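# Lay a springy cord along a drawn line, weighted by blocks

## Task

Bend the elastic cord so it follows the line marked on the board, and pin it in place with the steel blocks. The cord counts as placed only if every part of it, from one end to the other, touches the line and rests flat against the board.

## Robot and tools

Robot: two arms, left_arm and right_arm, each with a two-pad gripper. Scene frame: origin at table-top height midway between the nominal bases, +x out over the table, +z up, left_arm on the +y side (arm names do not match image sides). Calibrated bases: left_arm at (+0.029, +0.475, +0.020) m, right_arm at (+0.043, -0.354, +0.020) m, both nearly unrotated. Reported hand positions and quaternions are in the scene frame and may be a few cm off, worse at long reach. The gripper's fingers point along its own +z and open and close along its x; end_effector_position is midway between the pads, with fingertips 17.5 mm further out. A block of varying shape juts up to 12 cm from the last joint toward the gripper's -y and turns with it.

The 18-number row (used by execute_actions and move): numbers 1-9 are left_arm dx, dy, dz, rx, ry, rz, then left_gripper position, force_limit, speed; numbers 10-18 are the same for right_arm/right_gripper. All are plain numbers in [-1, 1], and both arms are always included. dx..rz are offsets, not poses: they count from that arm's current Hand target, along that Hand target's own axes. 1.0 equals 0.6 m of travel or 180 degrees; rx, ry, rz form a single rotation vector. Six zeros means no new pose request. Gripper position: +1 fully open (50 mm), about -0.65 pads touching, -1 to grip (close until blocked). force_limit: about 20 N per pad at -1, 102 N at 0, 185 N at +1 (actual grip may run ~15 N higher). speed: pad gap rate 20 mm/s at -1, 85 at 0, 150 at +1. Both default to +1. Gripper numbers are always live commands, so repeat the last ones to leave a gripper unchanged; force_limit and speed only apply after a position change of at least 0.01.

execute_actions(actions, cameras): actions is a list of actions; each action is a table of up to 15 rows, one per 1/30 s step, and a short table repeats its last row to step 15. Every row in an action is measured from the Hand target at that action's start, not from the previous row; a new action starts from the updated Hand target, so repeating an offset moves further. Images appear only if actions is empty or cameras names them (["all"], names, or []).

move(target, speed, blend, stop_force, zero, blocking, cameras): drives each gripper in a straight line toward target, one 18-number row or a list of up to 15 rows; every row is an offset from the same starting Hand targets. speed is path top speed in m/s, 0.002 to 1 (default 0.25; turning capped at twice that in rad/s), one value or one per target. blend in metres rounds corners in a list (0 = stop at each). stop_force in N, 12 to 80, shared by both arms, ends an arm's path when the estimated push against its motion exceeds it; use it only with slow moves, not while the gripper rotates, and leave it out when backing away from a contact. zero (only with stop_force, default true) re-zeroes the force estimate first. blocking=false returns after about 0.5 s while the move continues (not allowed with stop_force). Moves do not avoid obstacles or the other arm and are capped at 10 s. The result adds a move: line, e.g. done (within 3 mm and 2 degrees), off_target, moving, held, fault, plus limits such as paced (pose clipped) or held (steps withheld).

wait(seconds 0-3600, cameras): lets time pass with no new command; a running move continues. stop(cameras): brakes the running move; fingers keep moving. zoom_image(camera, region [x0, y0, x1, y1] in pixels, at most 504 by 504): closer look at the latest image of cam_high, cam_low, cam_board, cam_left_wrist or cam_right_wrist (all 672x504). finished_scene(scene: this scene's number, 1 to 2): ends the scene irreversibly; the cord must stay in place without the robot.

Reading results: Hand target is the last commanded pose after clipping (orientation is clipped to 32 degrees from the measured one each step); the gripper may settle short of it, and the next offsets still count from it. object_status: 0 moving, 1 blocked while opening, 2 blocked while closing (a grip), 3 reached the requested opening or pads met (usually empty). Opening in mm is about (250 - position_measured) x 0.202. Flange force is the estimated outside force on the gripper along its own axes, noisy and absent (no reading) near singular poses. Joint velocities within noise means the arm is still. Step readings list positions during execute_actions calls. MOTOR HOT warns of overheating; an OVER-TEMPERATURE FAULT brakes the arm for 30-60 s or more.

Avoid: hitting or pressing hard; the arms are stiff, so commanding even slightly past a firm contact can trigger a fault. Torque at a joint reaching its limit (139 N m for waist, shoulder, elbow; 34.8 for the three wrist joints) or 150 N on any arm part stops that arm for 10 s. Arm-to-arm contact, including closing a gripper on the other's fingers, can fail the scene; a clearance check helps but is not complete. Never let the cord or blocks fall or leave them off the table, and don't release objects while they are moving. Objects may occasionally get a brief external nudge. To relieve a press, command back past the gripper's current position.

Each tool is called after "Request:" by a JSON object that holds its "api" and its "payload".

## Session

Request:
{"api": "execute_actions", "payload": {"actions": []}}

Scene clock: 0.00 s.
left_arm: end_effector_position=(+0.6131, +0.2280, +0.1063) position_measured=4 object_status=3 end_effector_quat_wxyz=(-0.071, +0.981, -0.142, +0.114) | right_arm: end_effector_position=(+0.0454, +0.0513, +0.3828) position_measured=4 object_status=3 end_effector_quat_wxyz=(-0.344, -0.169, +0.897, +0.219)
Joint positions: left_arm=[-0.277 0.426 0.083 -0.201 -1.028 -1.487] | right_arm=[1.161 -0.155 0.029 -0.849 -1.693 0.616]
Joint velocities: within noise
Flange force (N): no reading
Hand target: left_arm +0.6131, +0.2280, +0.1063; -0.071, +0.981, -0.142, +0.114 | right_arm +0.0454, +0.0513, +0.3828; -0.344, -0.169, +0.897, +0.219
Tool commands: left_gripper/position=+0.992157 left_gripper/force_limit=+1.0 left_gripper/speed=+1.0 right_gripper/position=+0.992157 right_gripper/force_limit=+1.0 right_gripper/speed=+1.0

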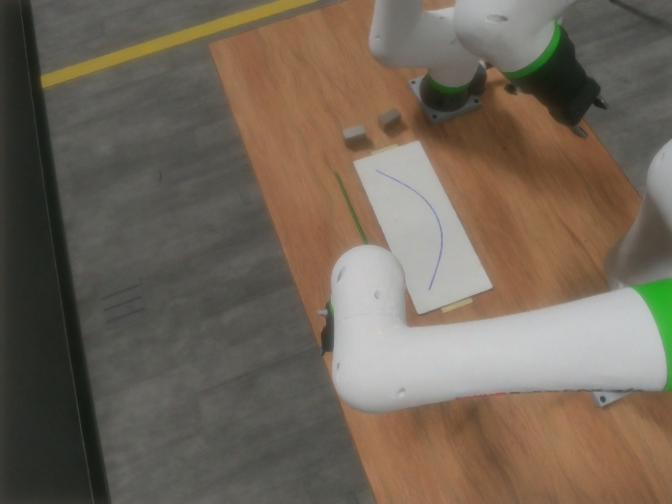

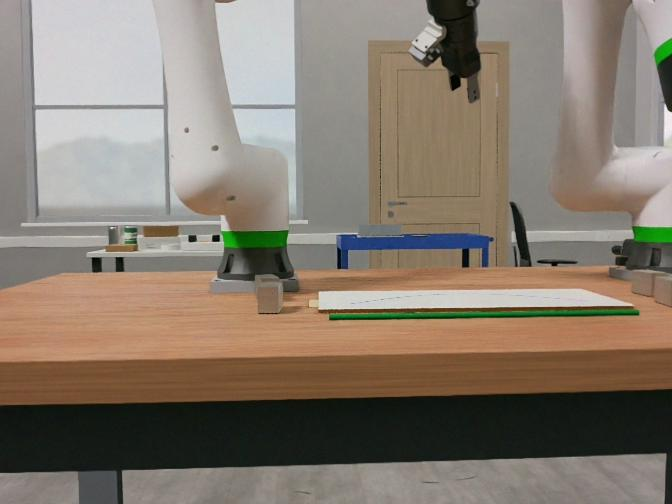

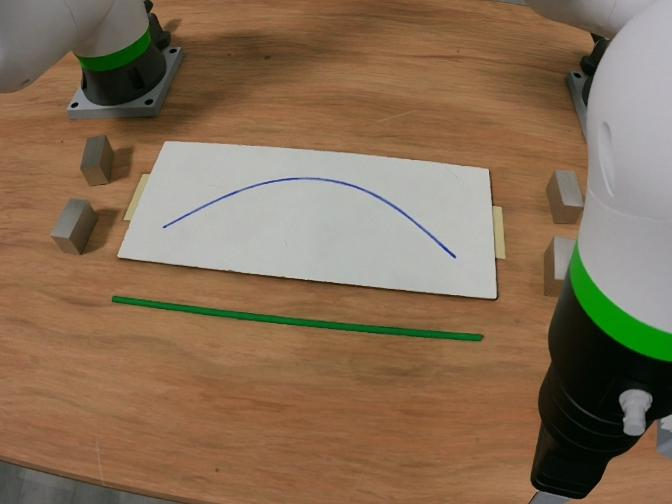

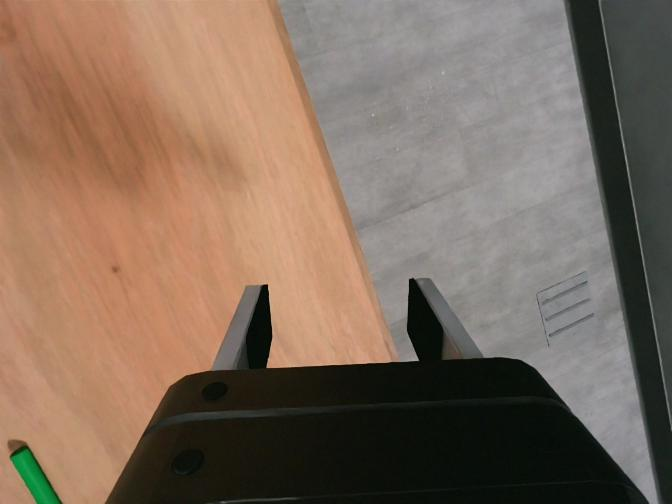

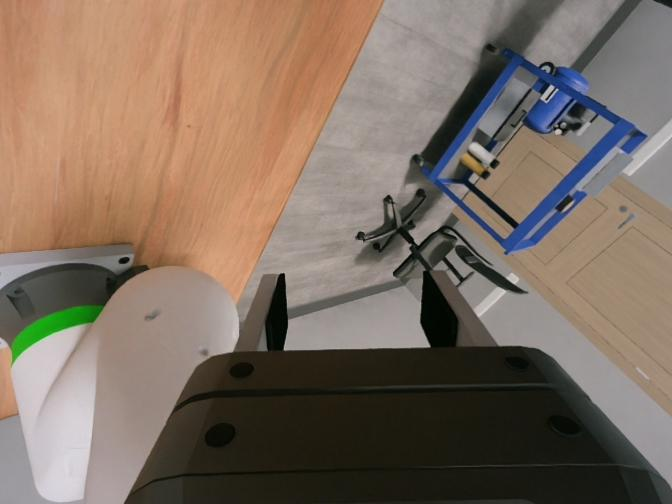

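Request:
{"api": "move", "payload": {"target": [0,0,0,-0.0455,-0.073,-0.091,0.95,-1,1,0,0,0,0.1445,-0.227,0.1115,0.95,-1,1]}}

Request:
{"api": "zoom_image", "payload": {"camera": "cam_board", "region": [40, 120, 180, 270]}}

Scene clock: 9.10 s.
left_arm: end_effector_position=(+0.6131, +0.2280, +0.1063) position_measured=10 object_status=3 end_effector_quat_wxyz=(+0.000, +1.000, +0.000, +0.000) | right_arm: end_effector_position=(+0.0454, +0.0513, +0.3828) position_measured=10 object_status=3 end_effector_quat_wxyz=(+0.000, +0.000, +1.000, +0.000)
Joint positions: left_arm=[-0.186 0.544 0.225 0 -1.251 -1.376] | right_arm=[1.862 -0.092 0.105 0 -1.768 -0.32]
Flange force (N): left_arm=[-0.4 -0.4 0.3] | right_arm=[0.7 -8.1 5.5]
Hand target: left_arm +0.6131, +0.2280, +0.1063; +0.000, +1.000, +0.000, +0.000 | right_arm +0.0454, +0.0513, +0.3828; +0.000, +0.000, +1.000, +0.000
Off the commanded pose: left_arm 0.000 m, 0 deg | right_arm 0.000 m, 0 deg.
move: done

Scaled by 3.360.
This view is cut from an older image: the scene may have changed since it was taken.

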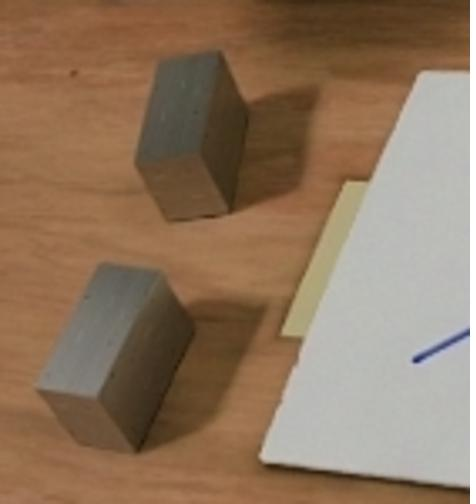

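Request:
{"api": "move", "payload": {"target": [-0.422,-0.12,0.027,0,0,-0.483,0.95,-1,1,-0.51,-0.5988,0.488,0,0,0.517,0.95,-1,1], "cameras": ["cam_board","cam_left_wrist","cam_right_wrist"]}}

Scene clock: 37.30 s.
left_arm: end_effector_position=(+0.3598, +0.2998, +0.0900) position_measured=10 object_status=3 end_effector_quat_wxyz=(+0.000, +0.725, +0.688, +0.000) | right_arm: end_effector_position=(+0.3515, -0.3081, +0.0902) position_measured=10 object_status=3 end_effector_quat_wxyz=(+0.000, +0.726, +0.688, +0.000)
Joint positions: left_arm=[-0.125 -0.06 -0.569 0 -1.061 0.08] | right_arm=[0.55 -0.241 -0.721 0.001 -1.091 -0.632]
Flange force (N): left_arm=[1.3 -1.2 -0.3] | right_arm=[-1.1 -9.4 -0.3]
Hand target: left_arm +0.3598, +0.2998, +0.0900; +0.000, +0.726, +0.688, +0.000 | right_arm +0.3515, -0.3081, +0.0902; +0.000, +0.726, +0.688, +0.000
Off the commanded pose: left_arm 0.000 m, 0 deg | right_arm 0.000 m, 0 deg.
move: done

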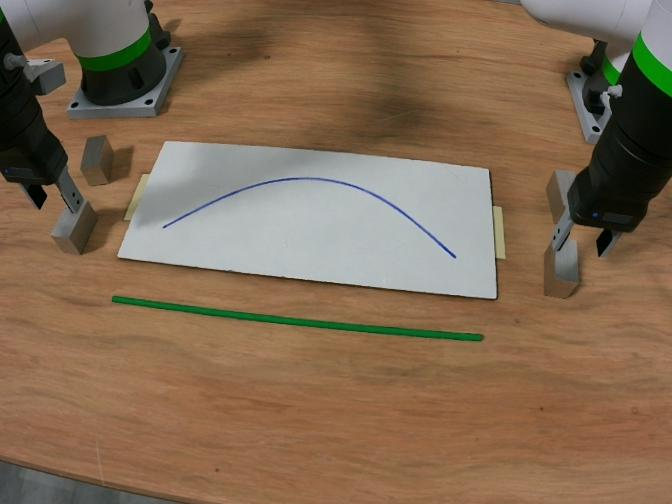

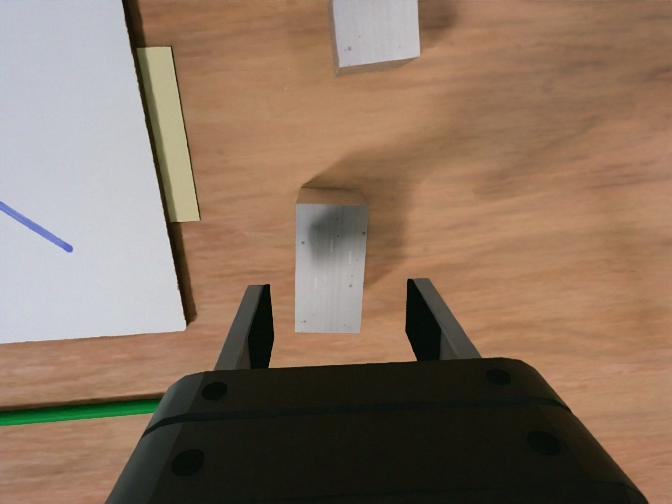

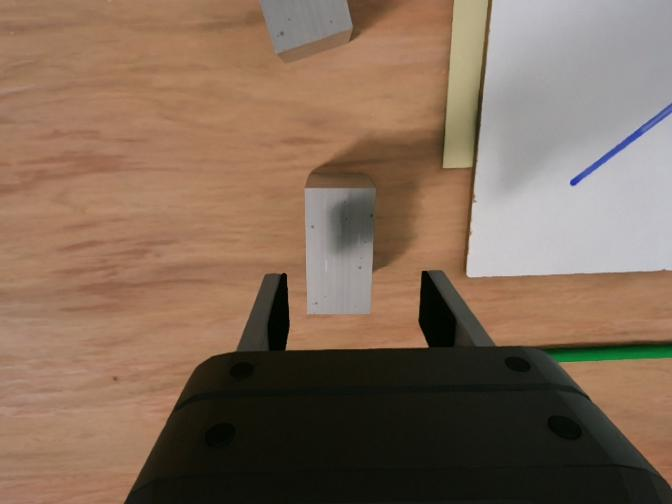

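Request:
{"api": "move", "payload": {"target": [[-0.0073,0.0167,0.02,0,0,0.007,0.95,-1,-0.5,-0.0087,0.006,0.02,0,0,0,0.95,-1,-0.5],[-0.0073,0.0167,0.11,0,0,0.007,0.95,-1,-0.5,-0.0087,0.006,0.1103,0,0,0,0.95,-1,-0.5],[-0.0073,0.0167,0.11,0,0,0.007,-1,-0.6,-0.7,-0.0087,0.006,0.1103,0,0,0,-1,-0.6,-0.7]], "speed": [0.15,0.08,0.05], "cameras": ["cam_left_wrist","cam_right_wrist"]}}

Scene clock: 44.83 s.
left_arm: end_effector_position=(+0.3696, +0.2949, +0.0240) position_measured=104 object_status=2 end_effector_quat_wxyz=(+0.000, +0.733, +0.680, +0.000) | right_arm: end_effector_position=(+0.3548, -0.3135, +0.0240) position_measured=104 object_status=2 end_effector_quat_wxyz=(+0.000, +0.726, +0.688, +0.000)
Joint positions: left_arm=[-0.135 0.079 -0.616 0 -0.876 0.068] | right_arm=[0.527 -0.11 -0.801 0.001 -0.88 -0.61]
Flange force (N): left_arm=[2.0 -1.8 0.4] | right_arm=[-0.7 -7.7 -2.5]
Hand target: left_arm +0.3696, +0.2949, +0.0240; +0.000, +0.733, +0.680, +0.000 | right_arm +0.3548, -0.3135, +0.0241; +0.000, +0.726, +0.688, +0.000
Off the commanded pose: left_arm 0.000 m, 0 deg | right_arm 0.000 m, 0 deg.
move: done

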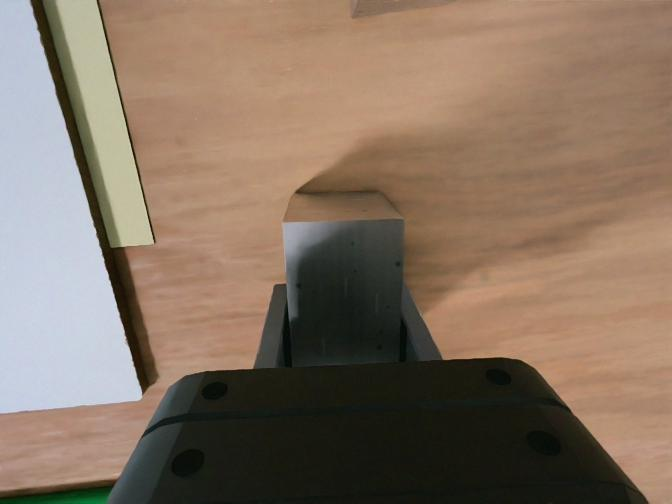

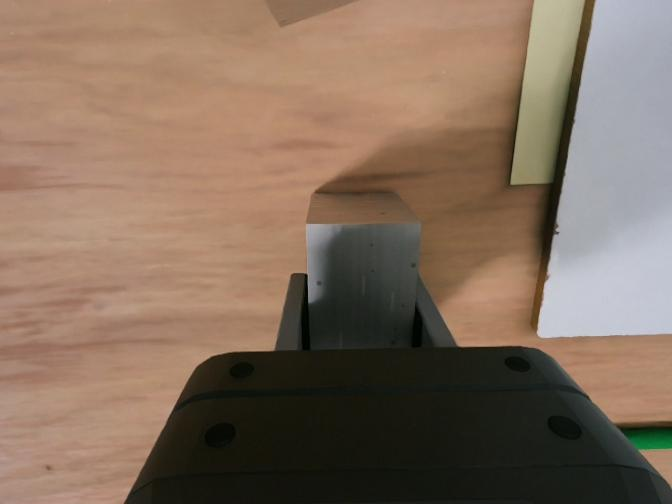

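Request:
{"api": "move", "payload": {"target": [[0,0,-0.07,0,0,0,-1,-0.6,-0.7,0,0,-0.06,0,0,0,-1,-0.6,-0.7],[0,0,-0.07,0,0,0,-1,-0.6,-0.7,0.4226,-0.1422,-0.05,0,0,-0.109,-1,-0.6,-0.7],[0,0,-0.07,0,0,0,-1,-0.6,-0.7,0.4226,-0.1422,-0.0123,0,0,-0.109,-1,-0.6,-0.7]], "speed": [0.1,0.2,0.06], "cameras": ["cam_right_wrist","cam_board"]}}

Request:
{"api": "zoom_image", "payload": {"camera": "cam_right_wrist", "region": [240, 130, 480, 310]}}

Scene clock: 53.23 s.
left_arm: end_effector_position=(+0.3696, +0.2949, +0.0660) position_measured=104 object_status=2 end_effector_quat_wxyz=(+0.000, +0.733, +0.680, +0.000) | right_arm: end_effector_position=(+0.2831, -0.0557, +0.0314) position_measured=104 object_status=2 end_effector_quat_wxyz=(+0.000, +0.598, +0.802, +0.000)
Joint positions: left_arm=[-0.135 0.005 -0.572 0 -0.993 0.068] | right_arm=[1.211 0.06 -0.615 0 -0.897 -0.951]
Flange force (N): left_arm=[1.2 -1.2 5.5] | right_arm=[-3.5 -6.9 4.0]
Hand target: left_arm +0.3696, +0.2949, +0.0660; +0.000, +0.733, +0.680, +0.000 | right_arm +0.2831, -0.0557, +0.0313; +0.000, +0.598, +0.802, +0.000
Off the commanded pose: left_arm 0.000 m, 0 deg | right_arm 0.000 m, 0 deg.
move: done
Images, in order (width x height): cam_board 672x504, cam_right_wrist 672x504.

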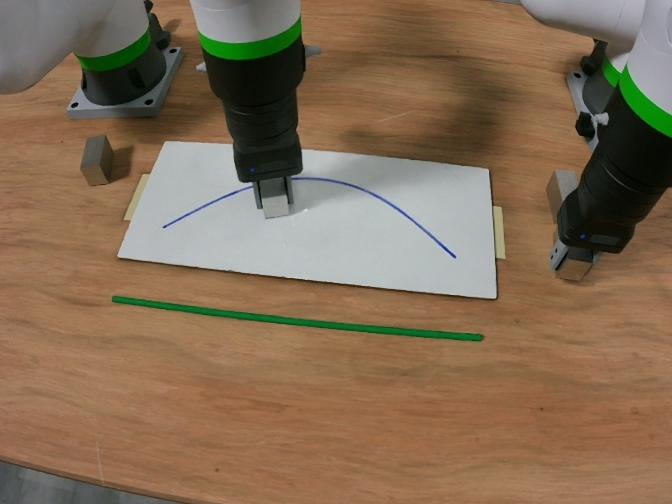

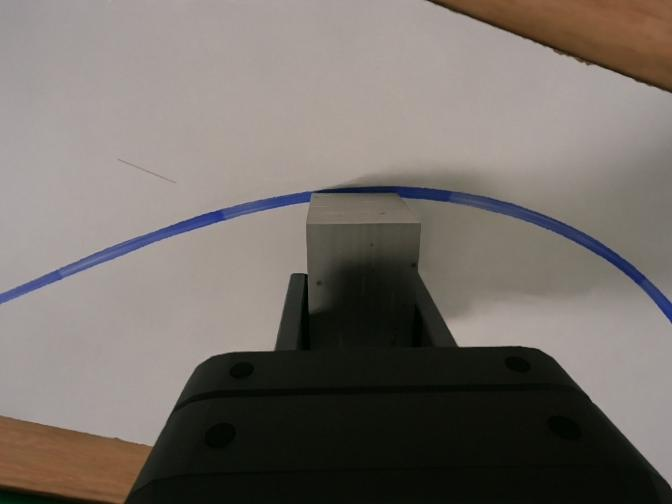

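Scaled by 2.100.

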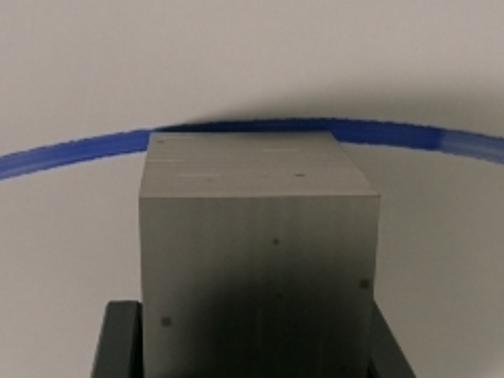

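Request:
{"api": "move", "payload": {"target": [[0,0,0,0,0,0,-1,-0.6,-0.7,0.002,0.0052,0,0,0,-0.017,-1,-0.6,-0.7],[0,0,0,0,0,0,-1,-0.6,-0.7,0.002,0.0052,0.0011,0,0,-0.017,-1,-0.6,-0.7]], "speed": 0.02, "cameras": ["cam_right_wrist"]}}

Request:
{"api": "zoom_image", "payload": {"camera": "cam_right_wrist", "region": [240, 130, 480, 310]}}

Scene clock: 57.80 s.
left_arm: end_effector_position=(+0.3696, +0.2949, +0.0660) position_measured=104 object_status=2 end_effector_quat_wxyz=(+0.000, +0.733, +0.680, +0.000) | right_arm: end_effector_position=(+0.2859, -0.0535, +0.0308) position_measured=104 object_status=2 end_effector_quat_wxyz=(+0.000, +0.576, +0.817, +0.000)
Joint positions: left_arm=[-0.135 0.005 -0.572 0 -0.993 0.068] | right_arm=[1.205 0.069 -0.606 0.001 -0.896 -0.892]
Flange force (N): left_arm=[0.6 -1.7 5.5] | right_arm=[-3.4 -8.3 4.3]
Hand target: left_arm +0.3696, +0.2949, +0.0660; +0.000, +0.733, +0.680, +0.000 | right_arm +0.2858, -0.0537, +0.0307; +0.000, +0.576, +0.817, +0.000
Off the commanded pose: left_arm 0.000 m, 0 deg | right_arm 0.000 m, 0 deg.
move: done

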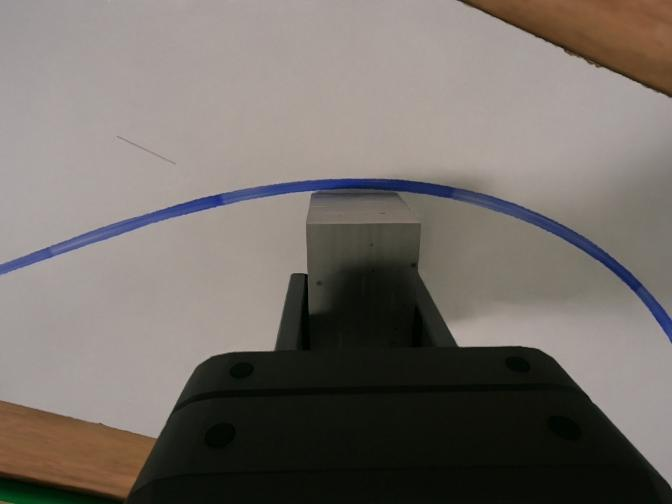

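Scaled by 2.100.

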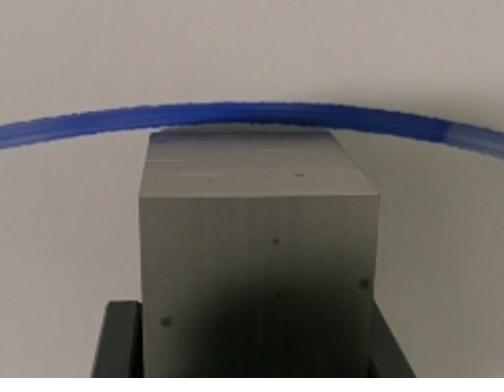

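Request:
{"api": "move", "payload": {"target": [[0,0,0,0,0,0,-1,-0.6,-0.7,0,0.0012,0,0,0,0,-1,-0.6,-0.7],[0,0,0,0,0,0,-1,-0.6,-0.7,0,0.0012,-0.0002,0,0,0,0.95,-0.6,-0.9],[0,0,0,0,0,0,-1,-0.6,-0.7,0,0.0012,-0.11,0,0,0,0.95,-0.6,-0.9],[0,0,0,0,0,0,-1,-0.6,-0.7,-0.244,0.09,-0.11,0,0,0,0.95,-0.6,-0.9]], "speed": [0.02,0.02,0.12,0.2]}}

Request:
{"api": "move", "payload": {"target": [[-0.4187,-0.0987,0.035,0,0,0.102,-1,-0.6,-0.7,0,0,0,0,0,0,0.95,-0.6,-0.9],[-0.4187,-0.0987,0.0578,0,0,0.102,-1,-0.6,-0.7,0,0,0,0,0,0,0.95,-0.6,-0.9]], "speed": [0.2,0.05], "cameras": ["cam_left_wrist","cam_board"]}}

Request:
{"api": "zoom_image", "payload": {"camera": "cam_left_wrist", "region": [230, 130, 470, 310]}}

Scene clock: 71.00 s.
left_arm: end_effector_position=(+0.3696, +0.2949, +0.0660) position_measured=104 object_status=2 end_effector_quat_wxyz=(+0.000, +0.733, +0.680, +0.000) | right_arm: end_effector_position=(+0.3858, -0.1734, +0.0967) position_measured=10 object_status=3 end_effector_quat_wxyz=(+0.000, +0.576, +0.817, +0.000)
Joint positions: left_arm=[-0.135 0.005 -0.572 0 -0.993 0.068] | right_arm=[0.798 -0.033 -0.527 0.001 -1.078 -0.485]
Flange force (N): left_arm=[1.2 -1.7 5.3] | right_arm=[-0.1 -8.1 -0.6]
Hand target: left_arm +0.3696, +0.2949, +0.0660; +0.000, +0.733, +0.680, +0.000 | right_arm +0.3858, -0.1734, +0.0967; +0.000, +0.576, +0.817, +0.000
Off the commanded pose: left_arm 0.000 m, 0 deg | right_arm 0.000 m, 0 deg.
move: done

Scene clock: 73.37 s.
left_arm: end_effector_position=(+0.2918, +0.0488, +0.0313) position_measured=104 object_status=2 end_effector_quat_wxyz=(+0.000, +0.832, +0.555, +0.000) | right_arm: end_effector_position=(+0.3858, -0.1734, +0.0967) position_measured=10 object_status=3 end_effector_quat_wxyz=(+0.000, +0.576, +0.817, +0.000)
Joint positions: left_arm=[-0.749 0.328 -0.285 0 -0.957 0.361] | right_arm=[0.798 -0.033 -0.527 0.001 -1.078 -0.485]
Flange force (N): left_arm=[1.8 -1.6 5.0] | right_arm=[0.0 -8.6 -0.3]
Hand target: left_arm +0.2918, +0.0488, +0.0313; +0.000, +0.832, +0.555, +0.000 | right_arm +0.3858, -0.1734, +0.0967; +0.000, +0.576, +0.817, +0.000
Off the commanded pose: left_arm 0.000 m, 0 deg | right_arm 0.000 m, 0 deg.
move: done
Images, in order (width x height): cam_board 672x504, cam_left_wrist 672x504.

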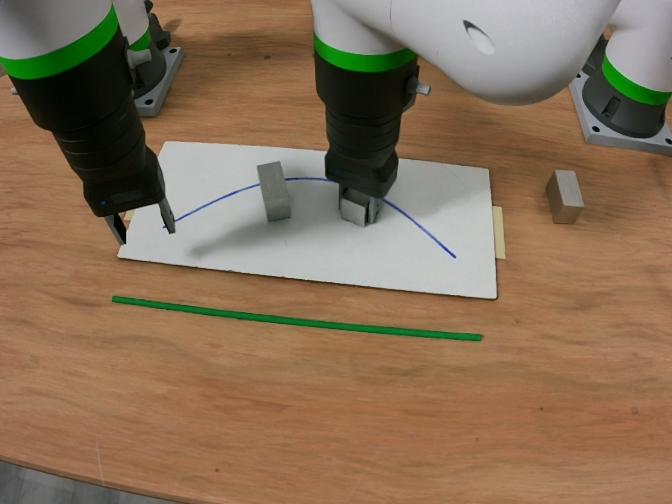

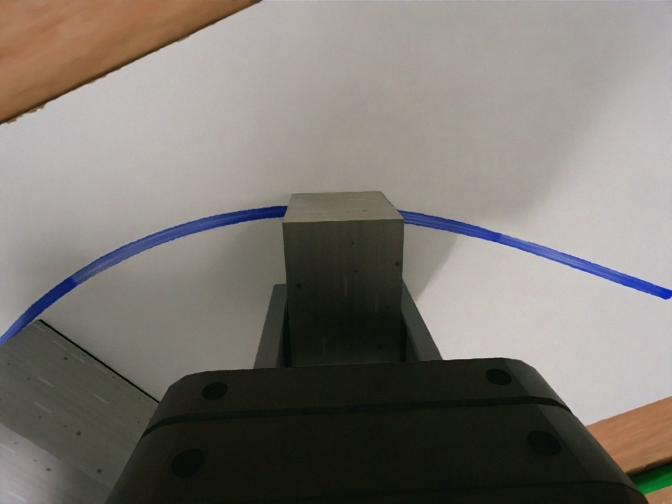

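Scaled by 2.100.

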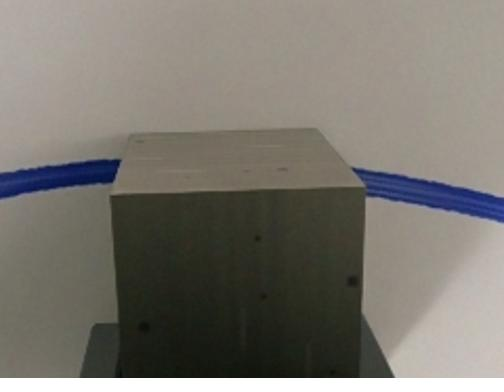

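Request:
{"api": "move", "payload": {"target": [[-0.004,0.0152,0,0,0,0.025,-1,-0.6,-0.7,0,0,0,0,0,0,0.95,-0.6,-0.9],[-0.004,0.0152,0.0011,0,0,0.025,-1,-0.6,-0.7,0,0,0,0,0,0,0.95,-0.6,-0.9]], "speed": 0.02, "cameras": ["cam_left_wrist"]}}

Request:
{"api": "zoom_image", "payload": {"camera": "cam_left_wrist", "region": [230, 130, 470, 310]}}

Scene clock: 80.33 s.
left_arm: end_effector_position=(+0.2993, +0.0430, +0.0308) position_measured=104 object_status=2 end_effector_quat_wxyz=(+0.000, +0.853, +0.521, +0.000) | right_arm: end_effector_position=(+0.3858, -0.1734, +0.0967) position_measured=10 object_status=3 end_effector_quat_wxyz=(+0.000, +0.576, +0.817, +0.000)
Joint positions: left_arm=[-0.747 0.347 -0.26 0 -0.963 0.281] | right_arm=[0.798 -0.033 -0.527 0.001 -1.078 -0.485]
Flange force (N): left_arm=[4.2 -4.0 -6.5] | right_arm=[0.1 -8.5 -0.4]
Hand target: left_arm +0.2993, +0.0430, +0.0306; +0.000, +0.853, +0.521, +0.000 | right_arm +0.3858, -0.1734, +0.0967; +0.000, +0.576, +0.817, +0.000
Off the commanded pose: left_arm 0.000 m, 0 deg | right_arm 0.000 m, 0 deg.
move: done

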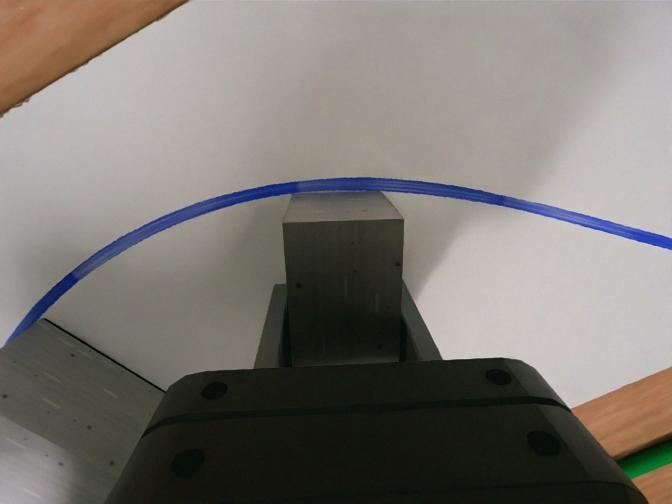

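Scaled by 2.100.

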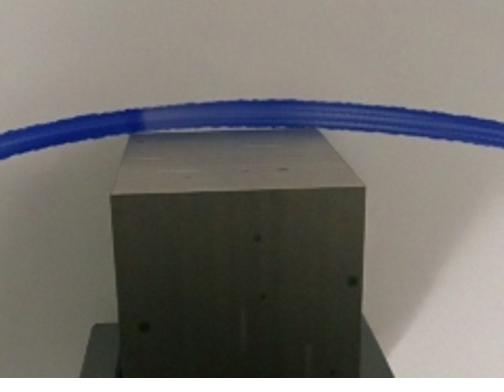

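Request:
{"api": "move", "payload": {"target": [[0,0.0017,0,0,0,0,-1,-0.6,-0.7,0,0,0,0,0,0,0.95,-0.6,-0.9],[0,0.0017,-0.0003,0,0,0,0.95,-0.6,-0.9,0,0,0,0,0,0,0.95,-0.6,-0.9],[0,0.0017,-0.11,0,0,0,0.95,-0.6,-0.9,0,0,0,0,0,0,0.95,-0.6,-0.9],[0.1943,0.1728,-0.0657,0,0,0.363,0.95,-0.6,-0.9,0.0386,0.1022,0.0445,0,0,-0.377,0.95,-0.6,-0.9]], "speed": [0.02,0.02,0.12,0.2], "cameras": ["cam_left_wrist","cam_right_wrist","cam_board"]}}

Scene clock: 92.57 s.
left_arm: end_effector_position=(+0.4447, +0.0995, +0.0701) position_measured=10 object_status=3 end_effector_quat_wxyz=(+0.000, +1.000, -0.022, +0.000) | right_arm: end_effector_position=(+0.4358, -0.1310, +0.0700) position_measured=10 object_status=3 end_effector_quat_wxyz=(+0.000, +0.022, +1.000, +0.000)
Joint positions: left_arm=[-0.493 0.408 -0.068 0 -1.095 -1.113] | right_arm=[0.78 0.162 -0.389 0.001 -1.02 0.718]
Flange force (N): left_arm=[-0.5 -1.1 0.1] | right_arm=[7.9 -4.1 -1.1]
Hand target: left_arm +0.4447, +0.0995, +0.0701; +0.000, +1.000, -0.022, +0.000 | right_arm +0.4358, -0.1310, +0.0700; +0.000, +0.022, +1.000, +0.000
Off the commanded pose: left_arm 0.000 m, 0 deg | right_arm 0.000 m, 0 deg.
move: done
Images, in order (width x height): cam_board 672x504, cam_left_wrist 672x504, cam_right_wrist 672x504.

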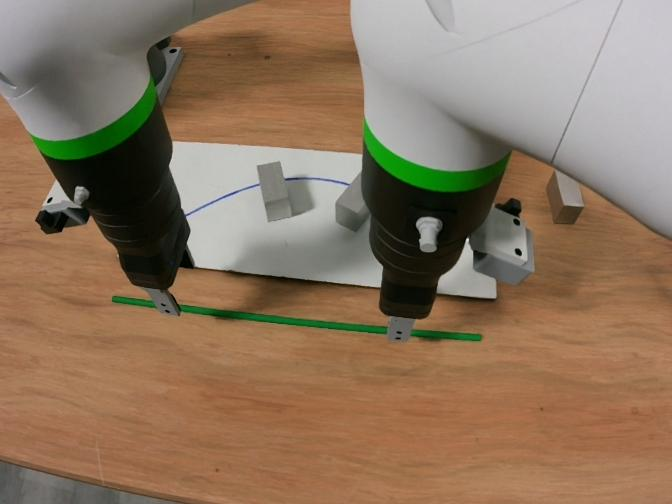

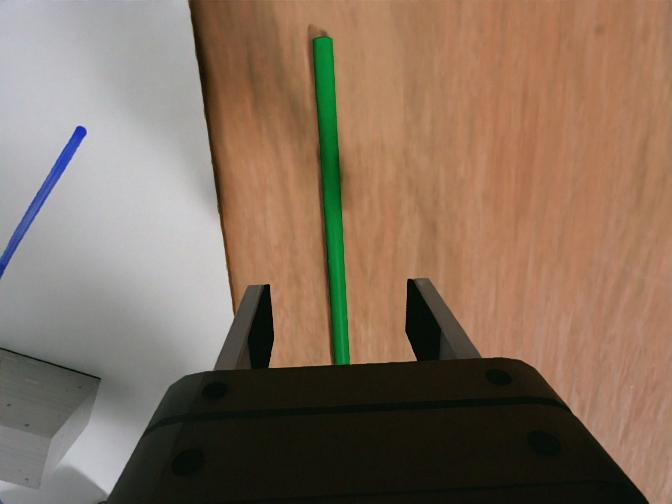

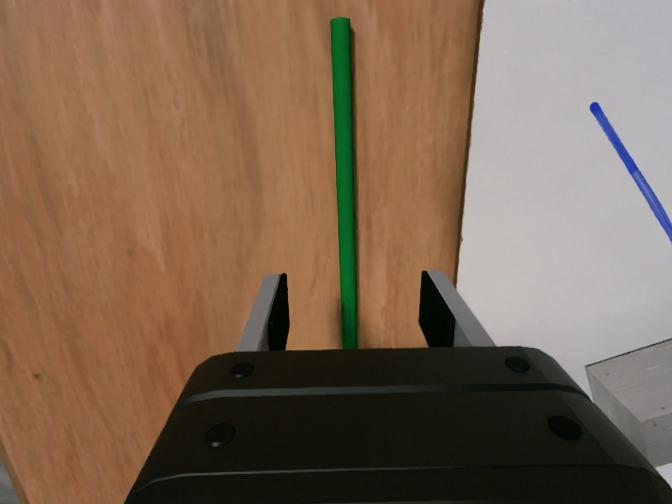

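Request:
{"api": "move", "payload": {"target": [[0,0,0.03,0,0,-0.015,0.1,-1,-0.5,-0.0038,0,0.03,0,0,-0.01,0.1,-1,-0.5],[0,0,0.0843,0,0,-0.015,0.1,-1,-0.5,-0.0038,0,0.0842,0,0,-0.01,0.1,-1,-0.5],[0,0,0.0843,0,0,-0.015,-1,-1,-0.9,-0.0038,0,0.0842,0,0,-0.01,-1,-1,-0.9]], "speed": [0.1,0.05,0.05], "cameras": ["cam_left_wrist","cam_right_wrist"]}}

Scene clock: 98.90 s.
left_arm: end_effector_position=(+0.4447, +0.0995, +0.0195) position_measured=214 object_status=2 end_effector_quat_wxyz=(+0.000, +1.000, +0.002, +0.000) | right_arm: end_effector_position=(+0.4381, -0.1312, +0.0195) position_measured=214 object_status=0 end_effector_quat_wxyz=(+0.000, +0.006, +1.000, +0.000)
Joint positions: left_arm=[-0.493 0.47 -0.112 0 -0.988 -1.066] | right_arm=[0.776 0.244 -0.431 0.001 -0.895 0.753]
Flange force (N): left_arm=[6.8 -1.4 -30.1] | right_arm=[7.7 -3.1 -2.3]
Hand target: left_arm +0.4447, +0.0995, +0.0195; +0.000, +1.000, +0.002, +0.000 | right_arm +0.4381, -0.1312, +0.0195; +0.000, +0.006, +1.000, +0.000
Off the commanded pose: left_arm 0.000 m, 0 deg | right_arm 0.000 m, 0 deg.
move: done

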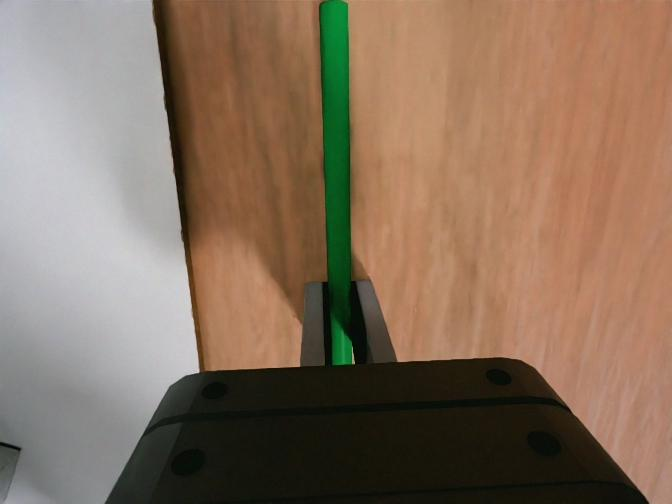

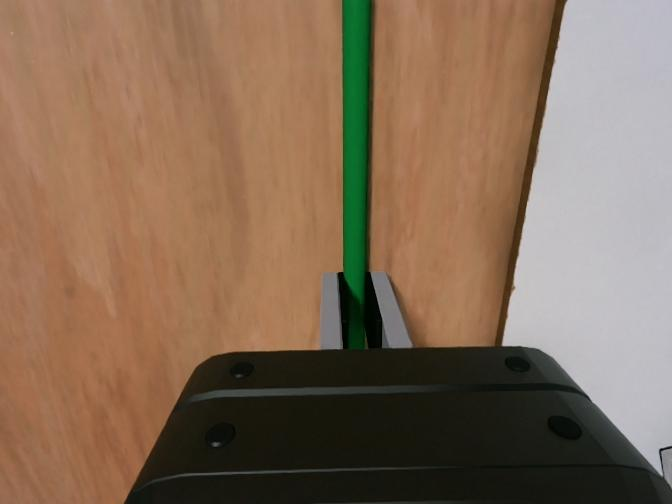

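Request:
{"api": "move", "payload": {"target": [[0,0,-0.1,0,0,0,-1,-1,-0.9,0,0,-0.1,0,0,0,-1,-1,-0.9],[-0.3077,-0.0198,-0.1,0,0,0.033,-1,-1,-0.9,0.3473,0.0188,-0.1,0,0,0.033,-1,-1,-0.9],[-0.3077,-0.0198,-0.0108,0,0,0.033,-1,-1,-0.9,0.3473,0.0188,-0.0108,0,0,0.033,-1,-1,-0.9]], "speed": [0.08,0.12,0.05], "cameras": ["cam_left_wrist","cam_right_wrist","cam_board"]}}

Scene clock: 113.07 s.
left_arm: end_effector_position=(+0.2601, +0.1107, +0.0260) position_measured=214 object_status=2 end_effector_quat_wxyz=(+0.000, +0.999, -0.050, +0.000) | right_arm: end_effector_position=(+0.2298, -0.1172, +0.0259) position_measured=214 object_status=2 end_effector_quat_wxyz=(+0.000, +0.058, +0.998, +0.000)
Joint positions: left_arm=[-0.693 0.184 -0.488 0 -0.899 -0.97] | right_arm=[1.32 -0.153 -0.831 0 -0.893 0.106]
Flange force (N): left_arm=[-1.1 -6.5 0.4] | right_arm=[5.8 -11.4 -1.6]
Hand target: left_arm +0.2601, +0.1107, +0.0259; +0.000, +0.999, -0.050, +0.000 | right_arm +0.2299, -0.1173, +0.0259; +0.000, +0.058, +0.998, +0.000
Off the commanded pose: left_arm 0.000 m, 0 deg | right_arm 0.000 m, 0 deg.
move: done
Images, in order (width x height): cam_board 672x504, cam_left_wrist 672x504, cam_right_wrist 672x504.

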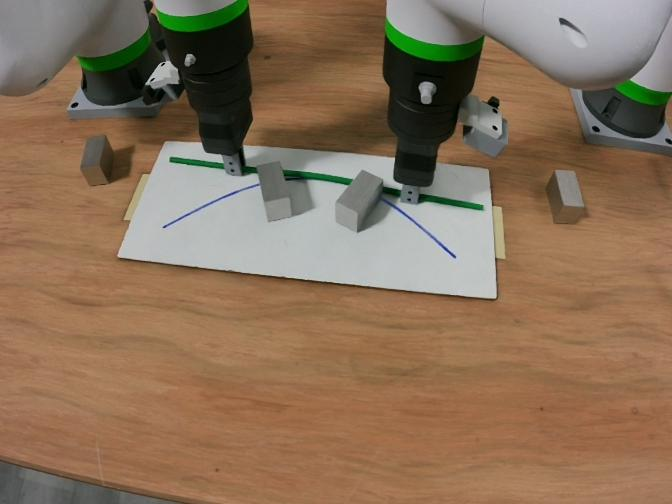

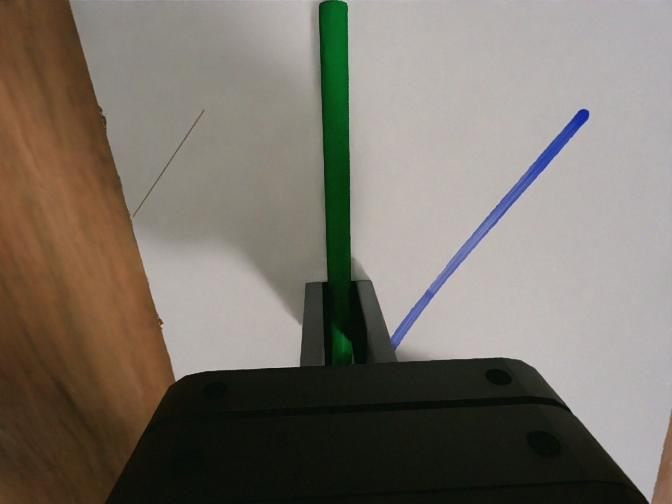

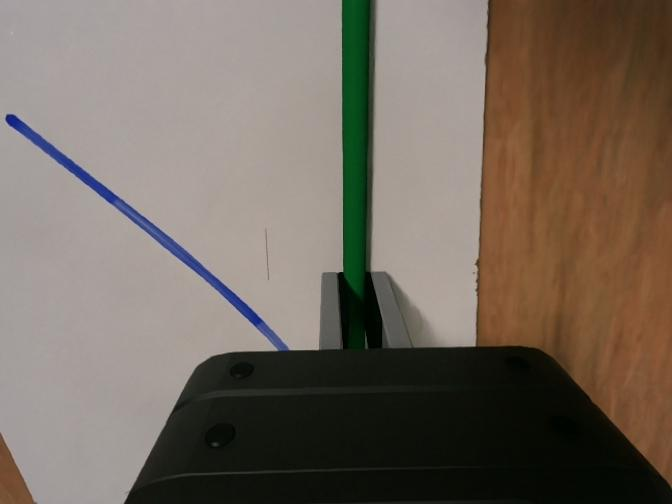

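Request:
{"api": "move", "payload": {"target": [[0,0,0,0,0,0,0,-1,-0.9,0,0,0,0,0,0,0,-1,-0.9],[0,0,-0.1067,0,0,0,0,-1,-0.9,0,0,-0.1067,0,0,0,0,-1,-0.9],[-0.0705,-0.3335,-0.1067,0,0,0.446,0.95,-1,-0.5,-0.036,-0.339,-0.1067,0,0,-0.603,0.95,-1,-0.5]], "speed": [0.02,0.06,0.25], "cameras": ["cam_left_wrist","cam_right_wrist","cam_board"]}}

Scene clock: 126.50 s.
left_arm: end_effector_position=(+0.2379, +0.3140, +0.0899) position_measured=10 object_status=3 end_effector_quat_wxyz=(+0.000, +0.731, -0.682, +0.000) | right_arm: end_effector_position=(+0.2277, -0.3218, +0.0900) position_measured=10 object_status=0 end_effector_quat_wxyz=(+0.000, +0.776, -0.630, +0.000)
Joint positions: left_arm=[-0.135 -0.407 -0.832 0 -1.146 -2.929] | right_arm=[0.911 -0.765 -0.991 0 -1.345 2.409]
Flange force (N): left_arm=[-3.3 2.1 -0.6] | right_arm=no reading
Hand target: left_arm +0.2379, +0.3140, +0.0899; +0.000, +0.731, -0.682, +0.000 | right_arm +0.2277, -0.3218, +0.0900; +0.000, +0.776, -0.630, +0.000
Off the commanded pose: left_arm 0.000 m, 0 deg | right_arm 0.000 m, 0 deg.
move: done
Images, in order (width x height): cam_board 672x504, cam_left_wrist 672x504, cam_right_wrist 672x504.

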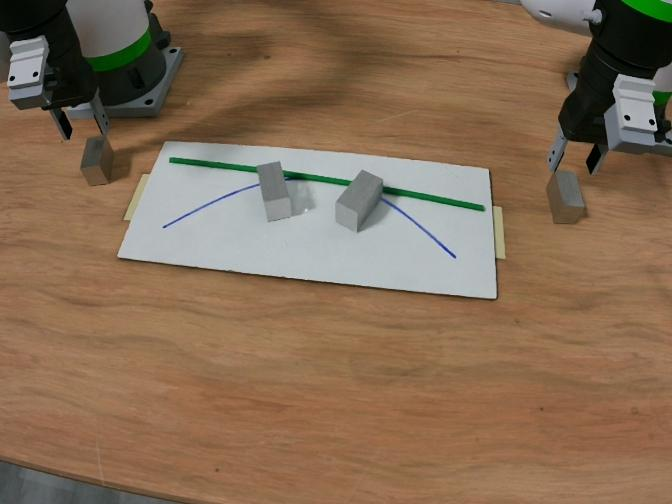

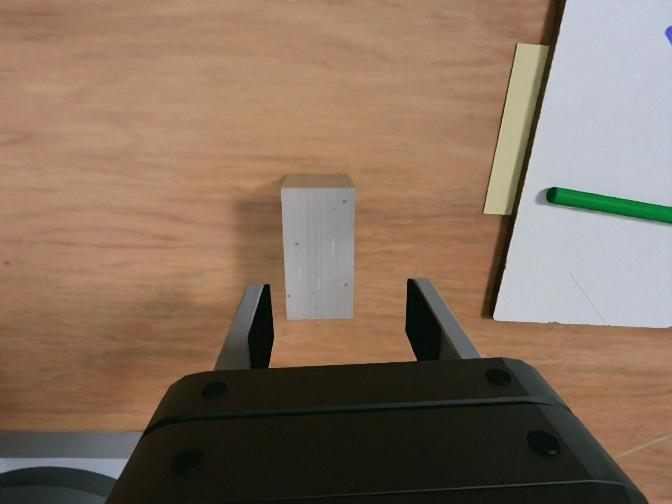

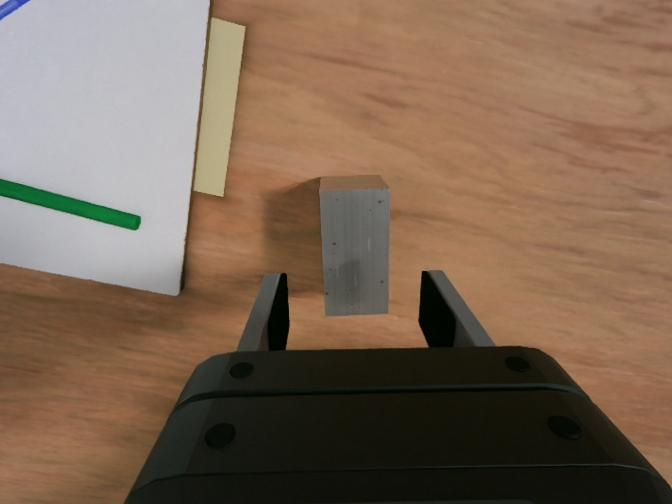

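Request:
{"api": "move", "payload": {"target": [[-0.018,0.0065,0.02,0,0,0,0.95,-1,-0.5,0.0027,0.0065,0.02,0,0,-0.005,0.95,-1,-0.5],[-0.018,0.0065,0.11,0,0,0,0.95,-1,-0.5,0.0027,0.0065,0.11,0,0,-0.005,0.95,-1,-0.5],[-0.018,0.0065,0.11,0,0,0,-1,-0.6,-0.7,0.0027,0.0065,0.11,0,0,-0.005,-1,-0.6,-0.7]], "speed": [0.15,0.08,0.05]}}

Request:
{"api": "move", "payload": {"target": [[0,0,-0.1,0,0,0,-1,-0.6,-0.7,0,0,-0.1,0,0,0,-1,-0.6,-0.7],[0.2226,0.0303,-0.1,0,0,0.064,-1,-0.6,-0.7,-0.2435,0.0327,-0.1,0,0,0.113,-1,-0.6,-0.7],[0.2226,0.0303,-0.0118,0,0,0.064,-1,-0.6,-0.7,-0.2435,0.0327,-0.0118,0,0,0.113,-1,-0.6,-0.7]], "speed": [0.1,0.15,0.05], "cameras": ["cam_left_wrist","cam_right_wrist","cam_board"]}}

Scene clock: 139.87 s.
left_arm: end_effector_position=(+0.2333, +0.3245, +0.0239) position_measured=104 object_status=2 end_effector_quat_wxyz=(+0.000, +0.731, -0.682, +0.000) | right_arm: end_effector_position=(+0.2242, -0.3242, +0.0240) position_measured=104 object_status=2 end_effector_quat_wxyz=(+0.000, +0.781, -0.624, +0.000)
Joint positions: left_arm=[-0.091 -0.316 -0.955 0 -0.932 -2.974] | right_arm=[0.922 -0.682 -1.126 0 -1.127 2.414]
Flange force (N): left_arm=[-2.2 2.4 -1.8] | right_arm=no reading
Hand target: left_arm +0.2333, +0.3245, +0.0239; +0.000, +0.731, -0.682, +0.000 | right_arm +0.2242, -0.3242, +0.0240; +0.000, +0.781, -0.624, +0.000
Off the commanded pose: left_arm 0.000 m, 0 deg | right_arm 0.000 m, 0 deg.
move: done

Scene clock: 143.93 s.
left_arm: end_effector_position=(+0.2245, +0.1900, +0.0310) position_measured=104 object_status=2 end_effector_quat_wxyz=(+0.000, -0.659, +0.752, +0.000) | right_arm: end_effector_position=(+0.1728, -0.1860, +0.0311) position_measured=104 object_status=2 end_effector_quat_wxyz=(+0.000, -0.659, +0.752, +0.000)
Joint positions: left_arm=[-0.577 -0.037 -0.713 0 -0.894 -2.688] | right_arm=[1.543 -0.522 -1.045 0 -1.048 1.437]
Flange force (N): left_arm=[-19.3 14.6 -68.0] | right_arm=no reading
Hand target: left_arm +0.2245, +0.1900, +0.0310; +0.000, -0.659, +0.752, +0.000 | right_arm +0.1728, -0.1860, +0.0310; +0.000, -0.659, +0.752, +0.000
Off the commanded pose: left_arm 0.000 m, 0 deg | right_arm 0.000 m, 0 deg.
move: done
Images, in order (width x height): cam_board 672x504, cam_left_wrist 672x504, cam_right_wrist 672x504.

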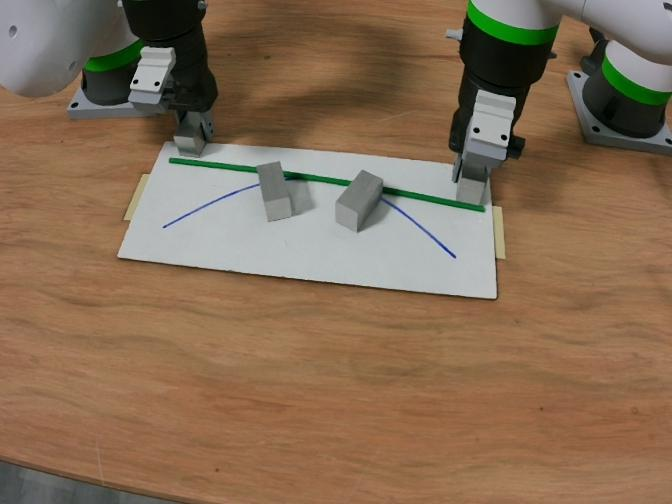

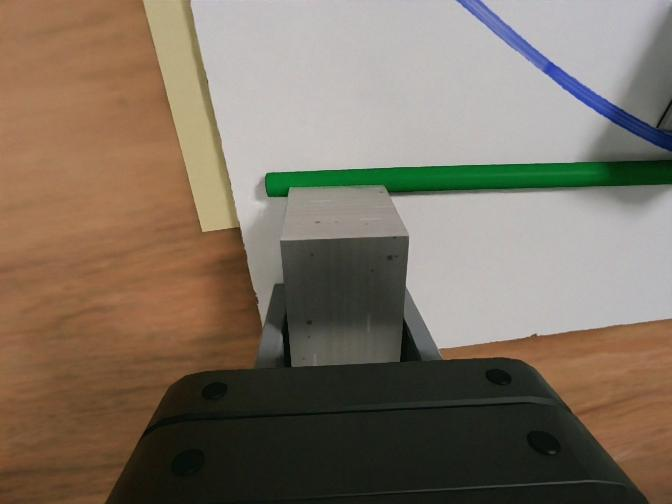

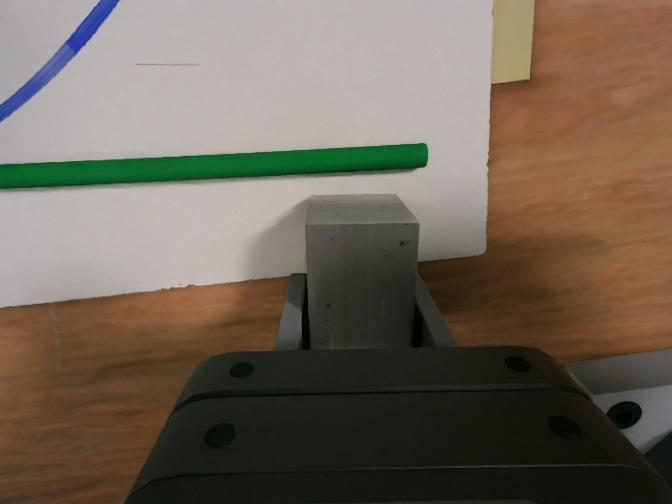

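Request:
{"api": "move", "payload": {"target": [0,0,-0.03,0,0,0,-1,-0.6,-0.7,0,0,0,0,0,0,-1,-0.6,-0.7], "speed": 0.05, "cameras": ["cam_left_wrist","cam_board"]}}

Request:
{"api": "zoom_image", "payload": {"camera": "cam_board", "region": [420, 110, 540, 230]}}

Scene clock: 147.33 s.
left_arm: end_effector_position=(+0.2244, +0.1900, +0.0490) position_measured=104 object_status=2 end_effector_quat_wxyz=(+0.000, -0.659, +0.752, +0.000) | right_arm: end_effector_position=(+0.1728, -0.1860, +0.0310) position_measured=104 object_status=2 end_effector_quat_wxyz=(+0.000, -0.659, +0.752, +0.000)
Joint positions: left_arm=[-0.577 -0.071 -0.693 0 -0.949 -2.688] | right_arm=[1.543 -0.522 -1.045 0 -1.048 1.437]
Flange force (N): left_arm=[-3.2 2.9 3.6] | right_arm=no reading
Hand target: left_arm +0.2245, +0.1900, +0.0490; +0.000, -0.659, +0.752, +0.000 | right_arm +0.1728, -0.1860, +0.0310; +0.000, -0.659, +0.752, +0.000
Off the commanded pose: left_arm 0.000 m, 0 deg | right_arm 0.000 m, 0 deg.
move: done
Images, in order (width x height): cam_board 672x504, cam_left_wrist 672x504.

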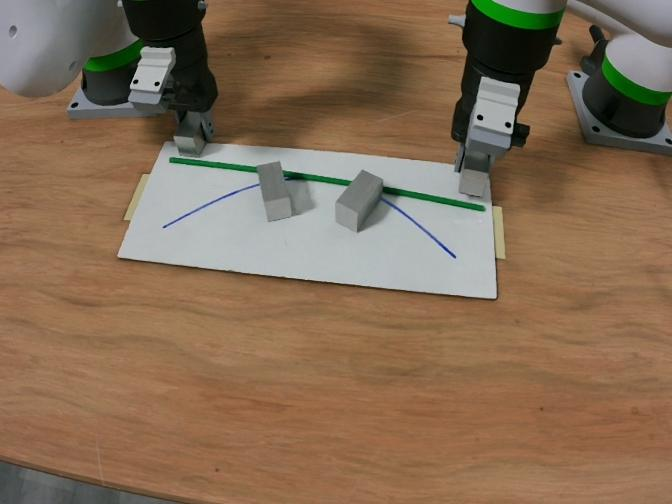

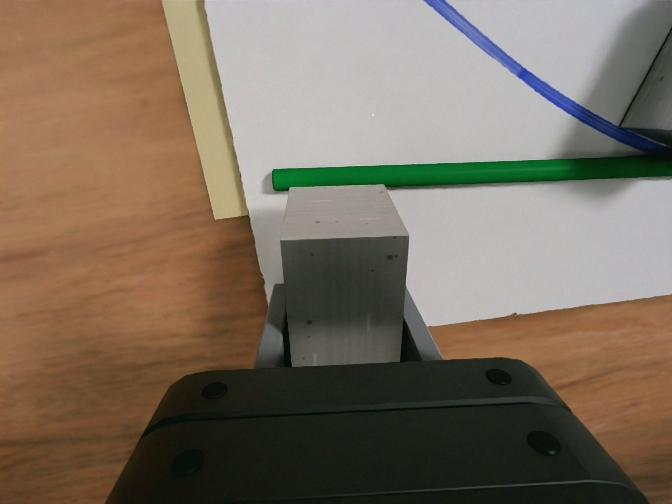

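Scaled by 4.200.

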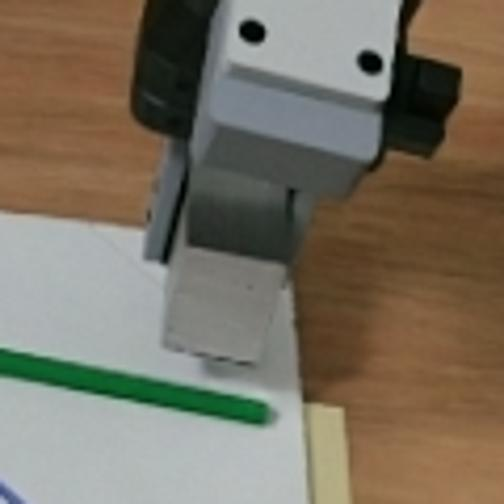

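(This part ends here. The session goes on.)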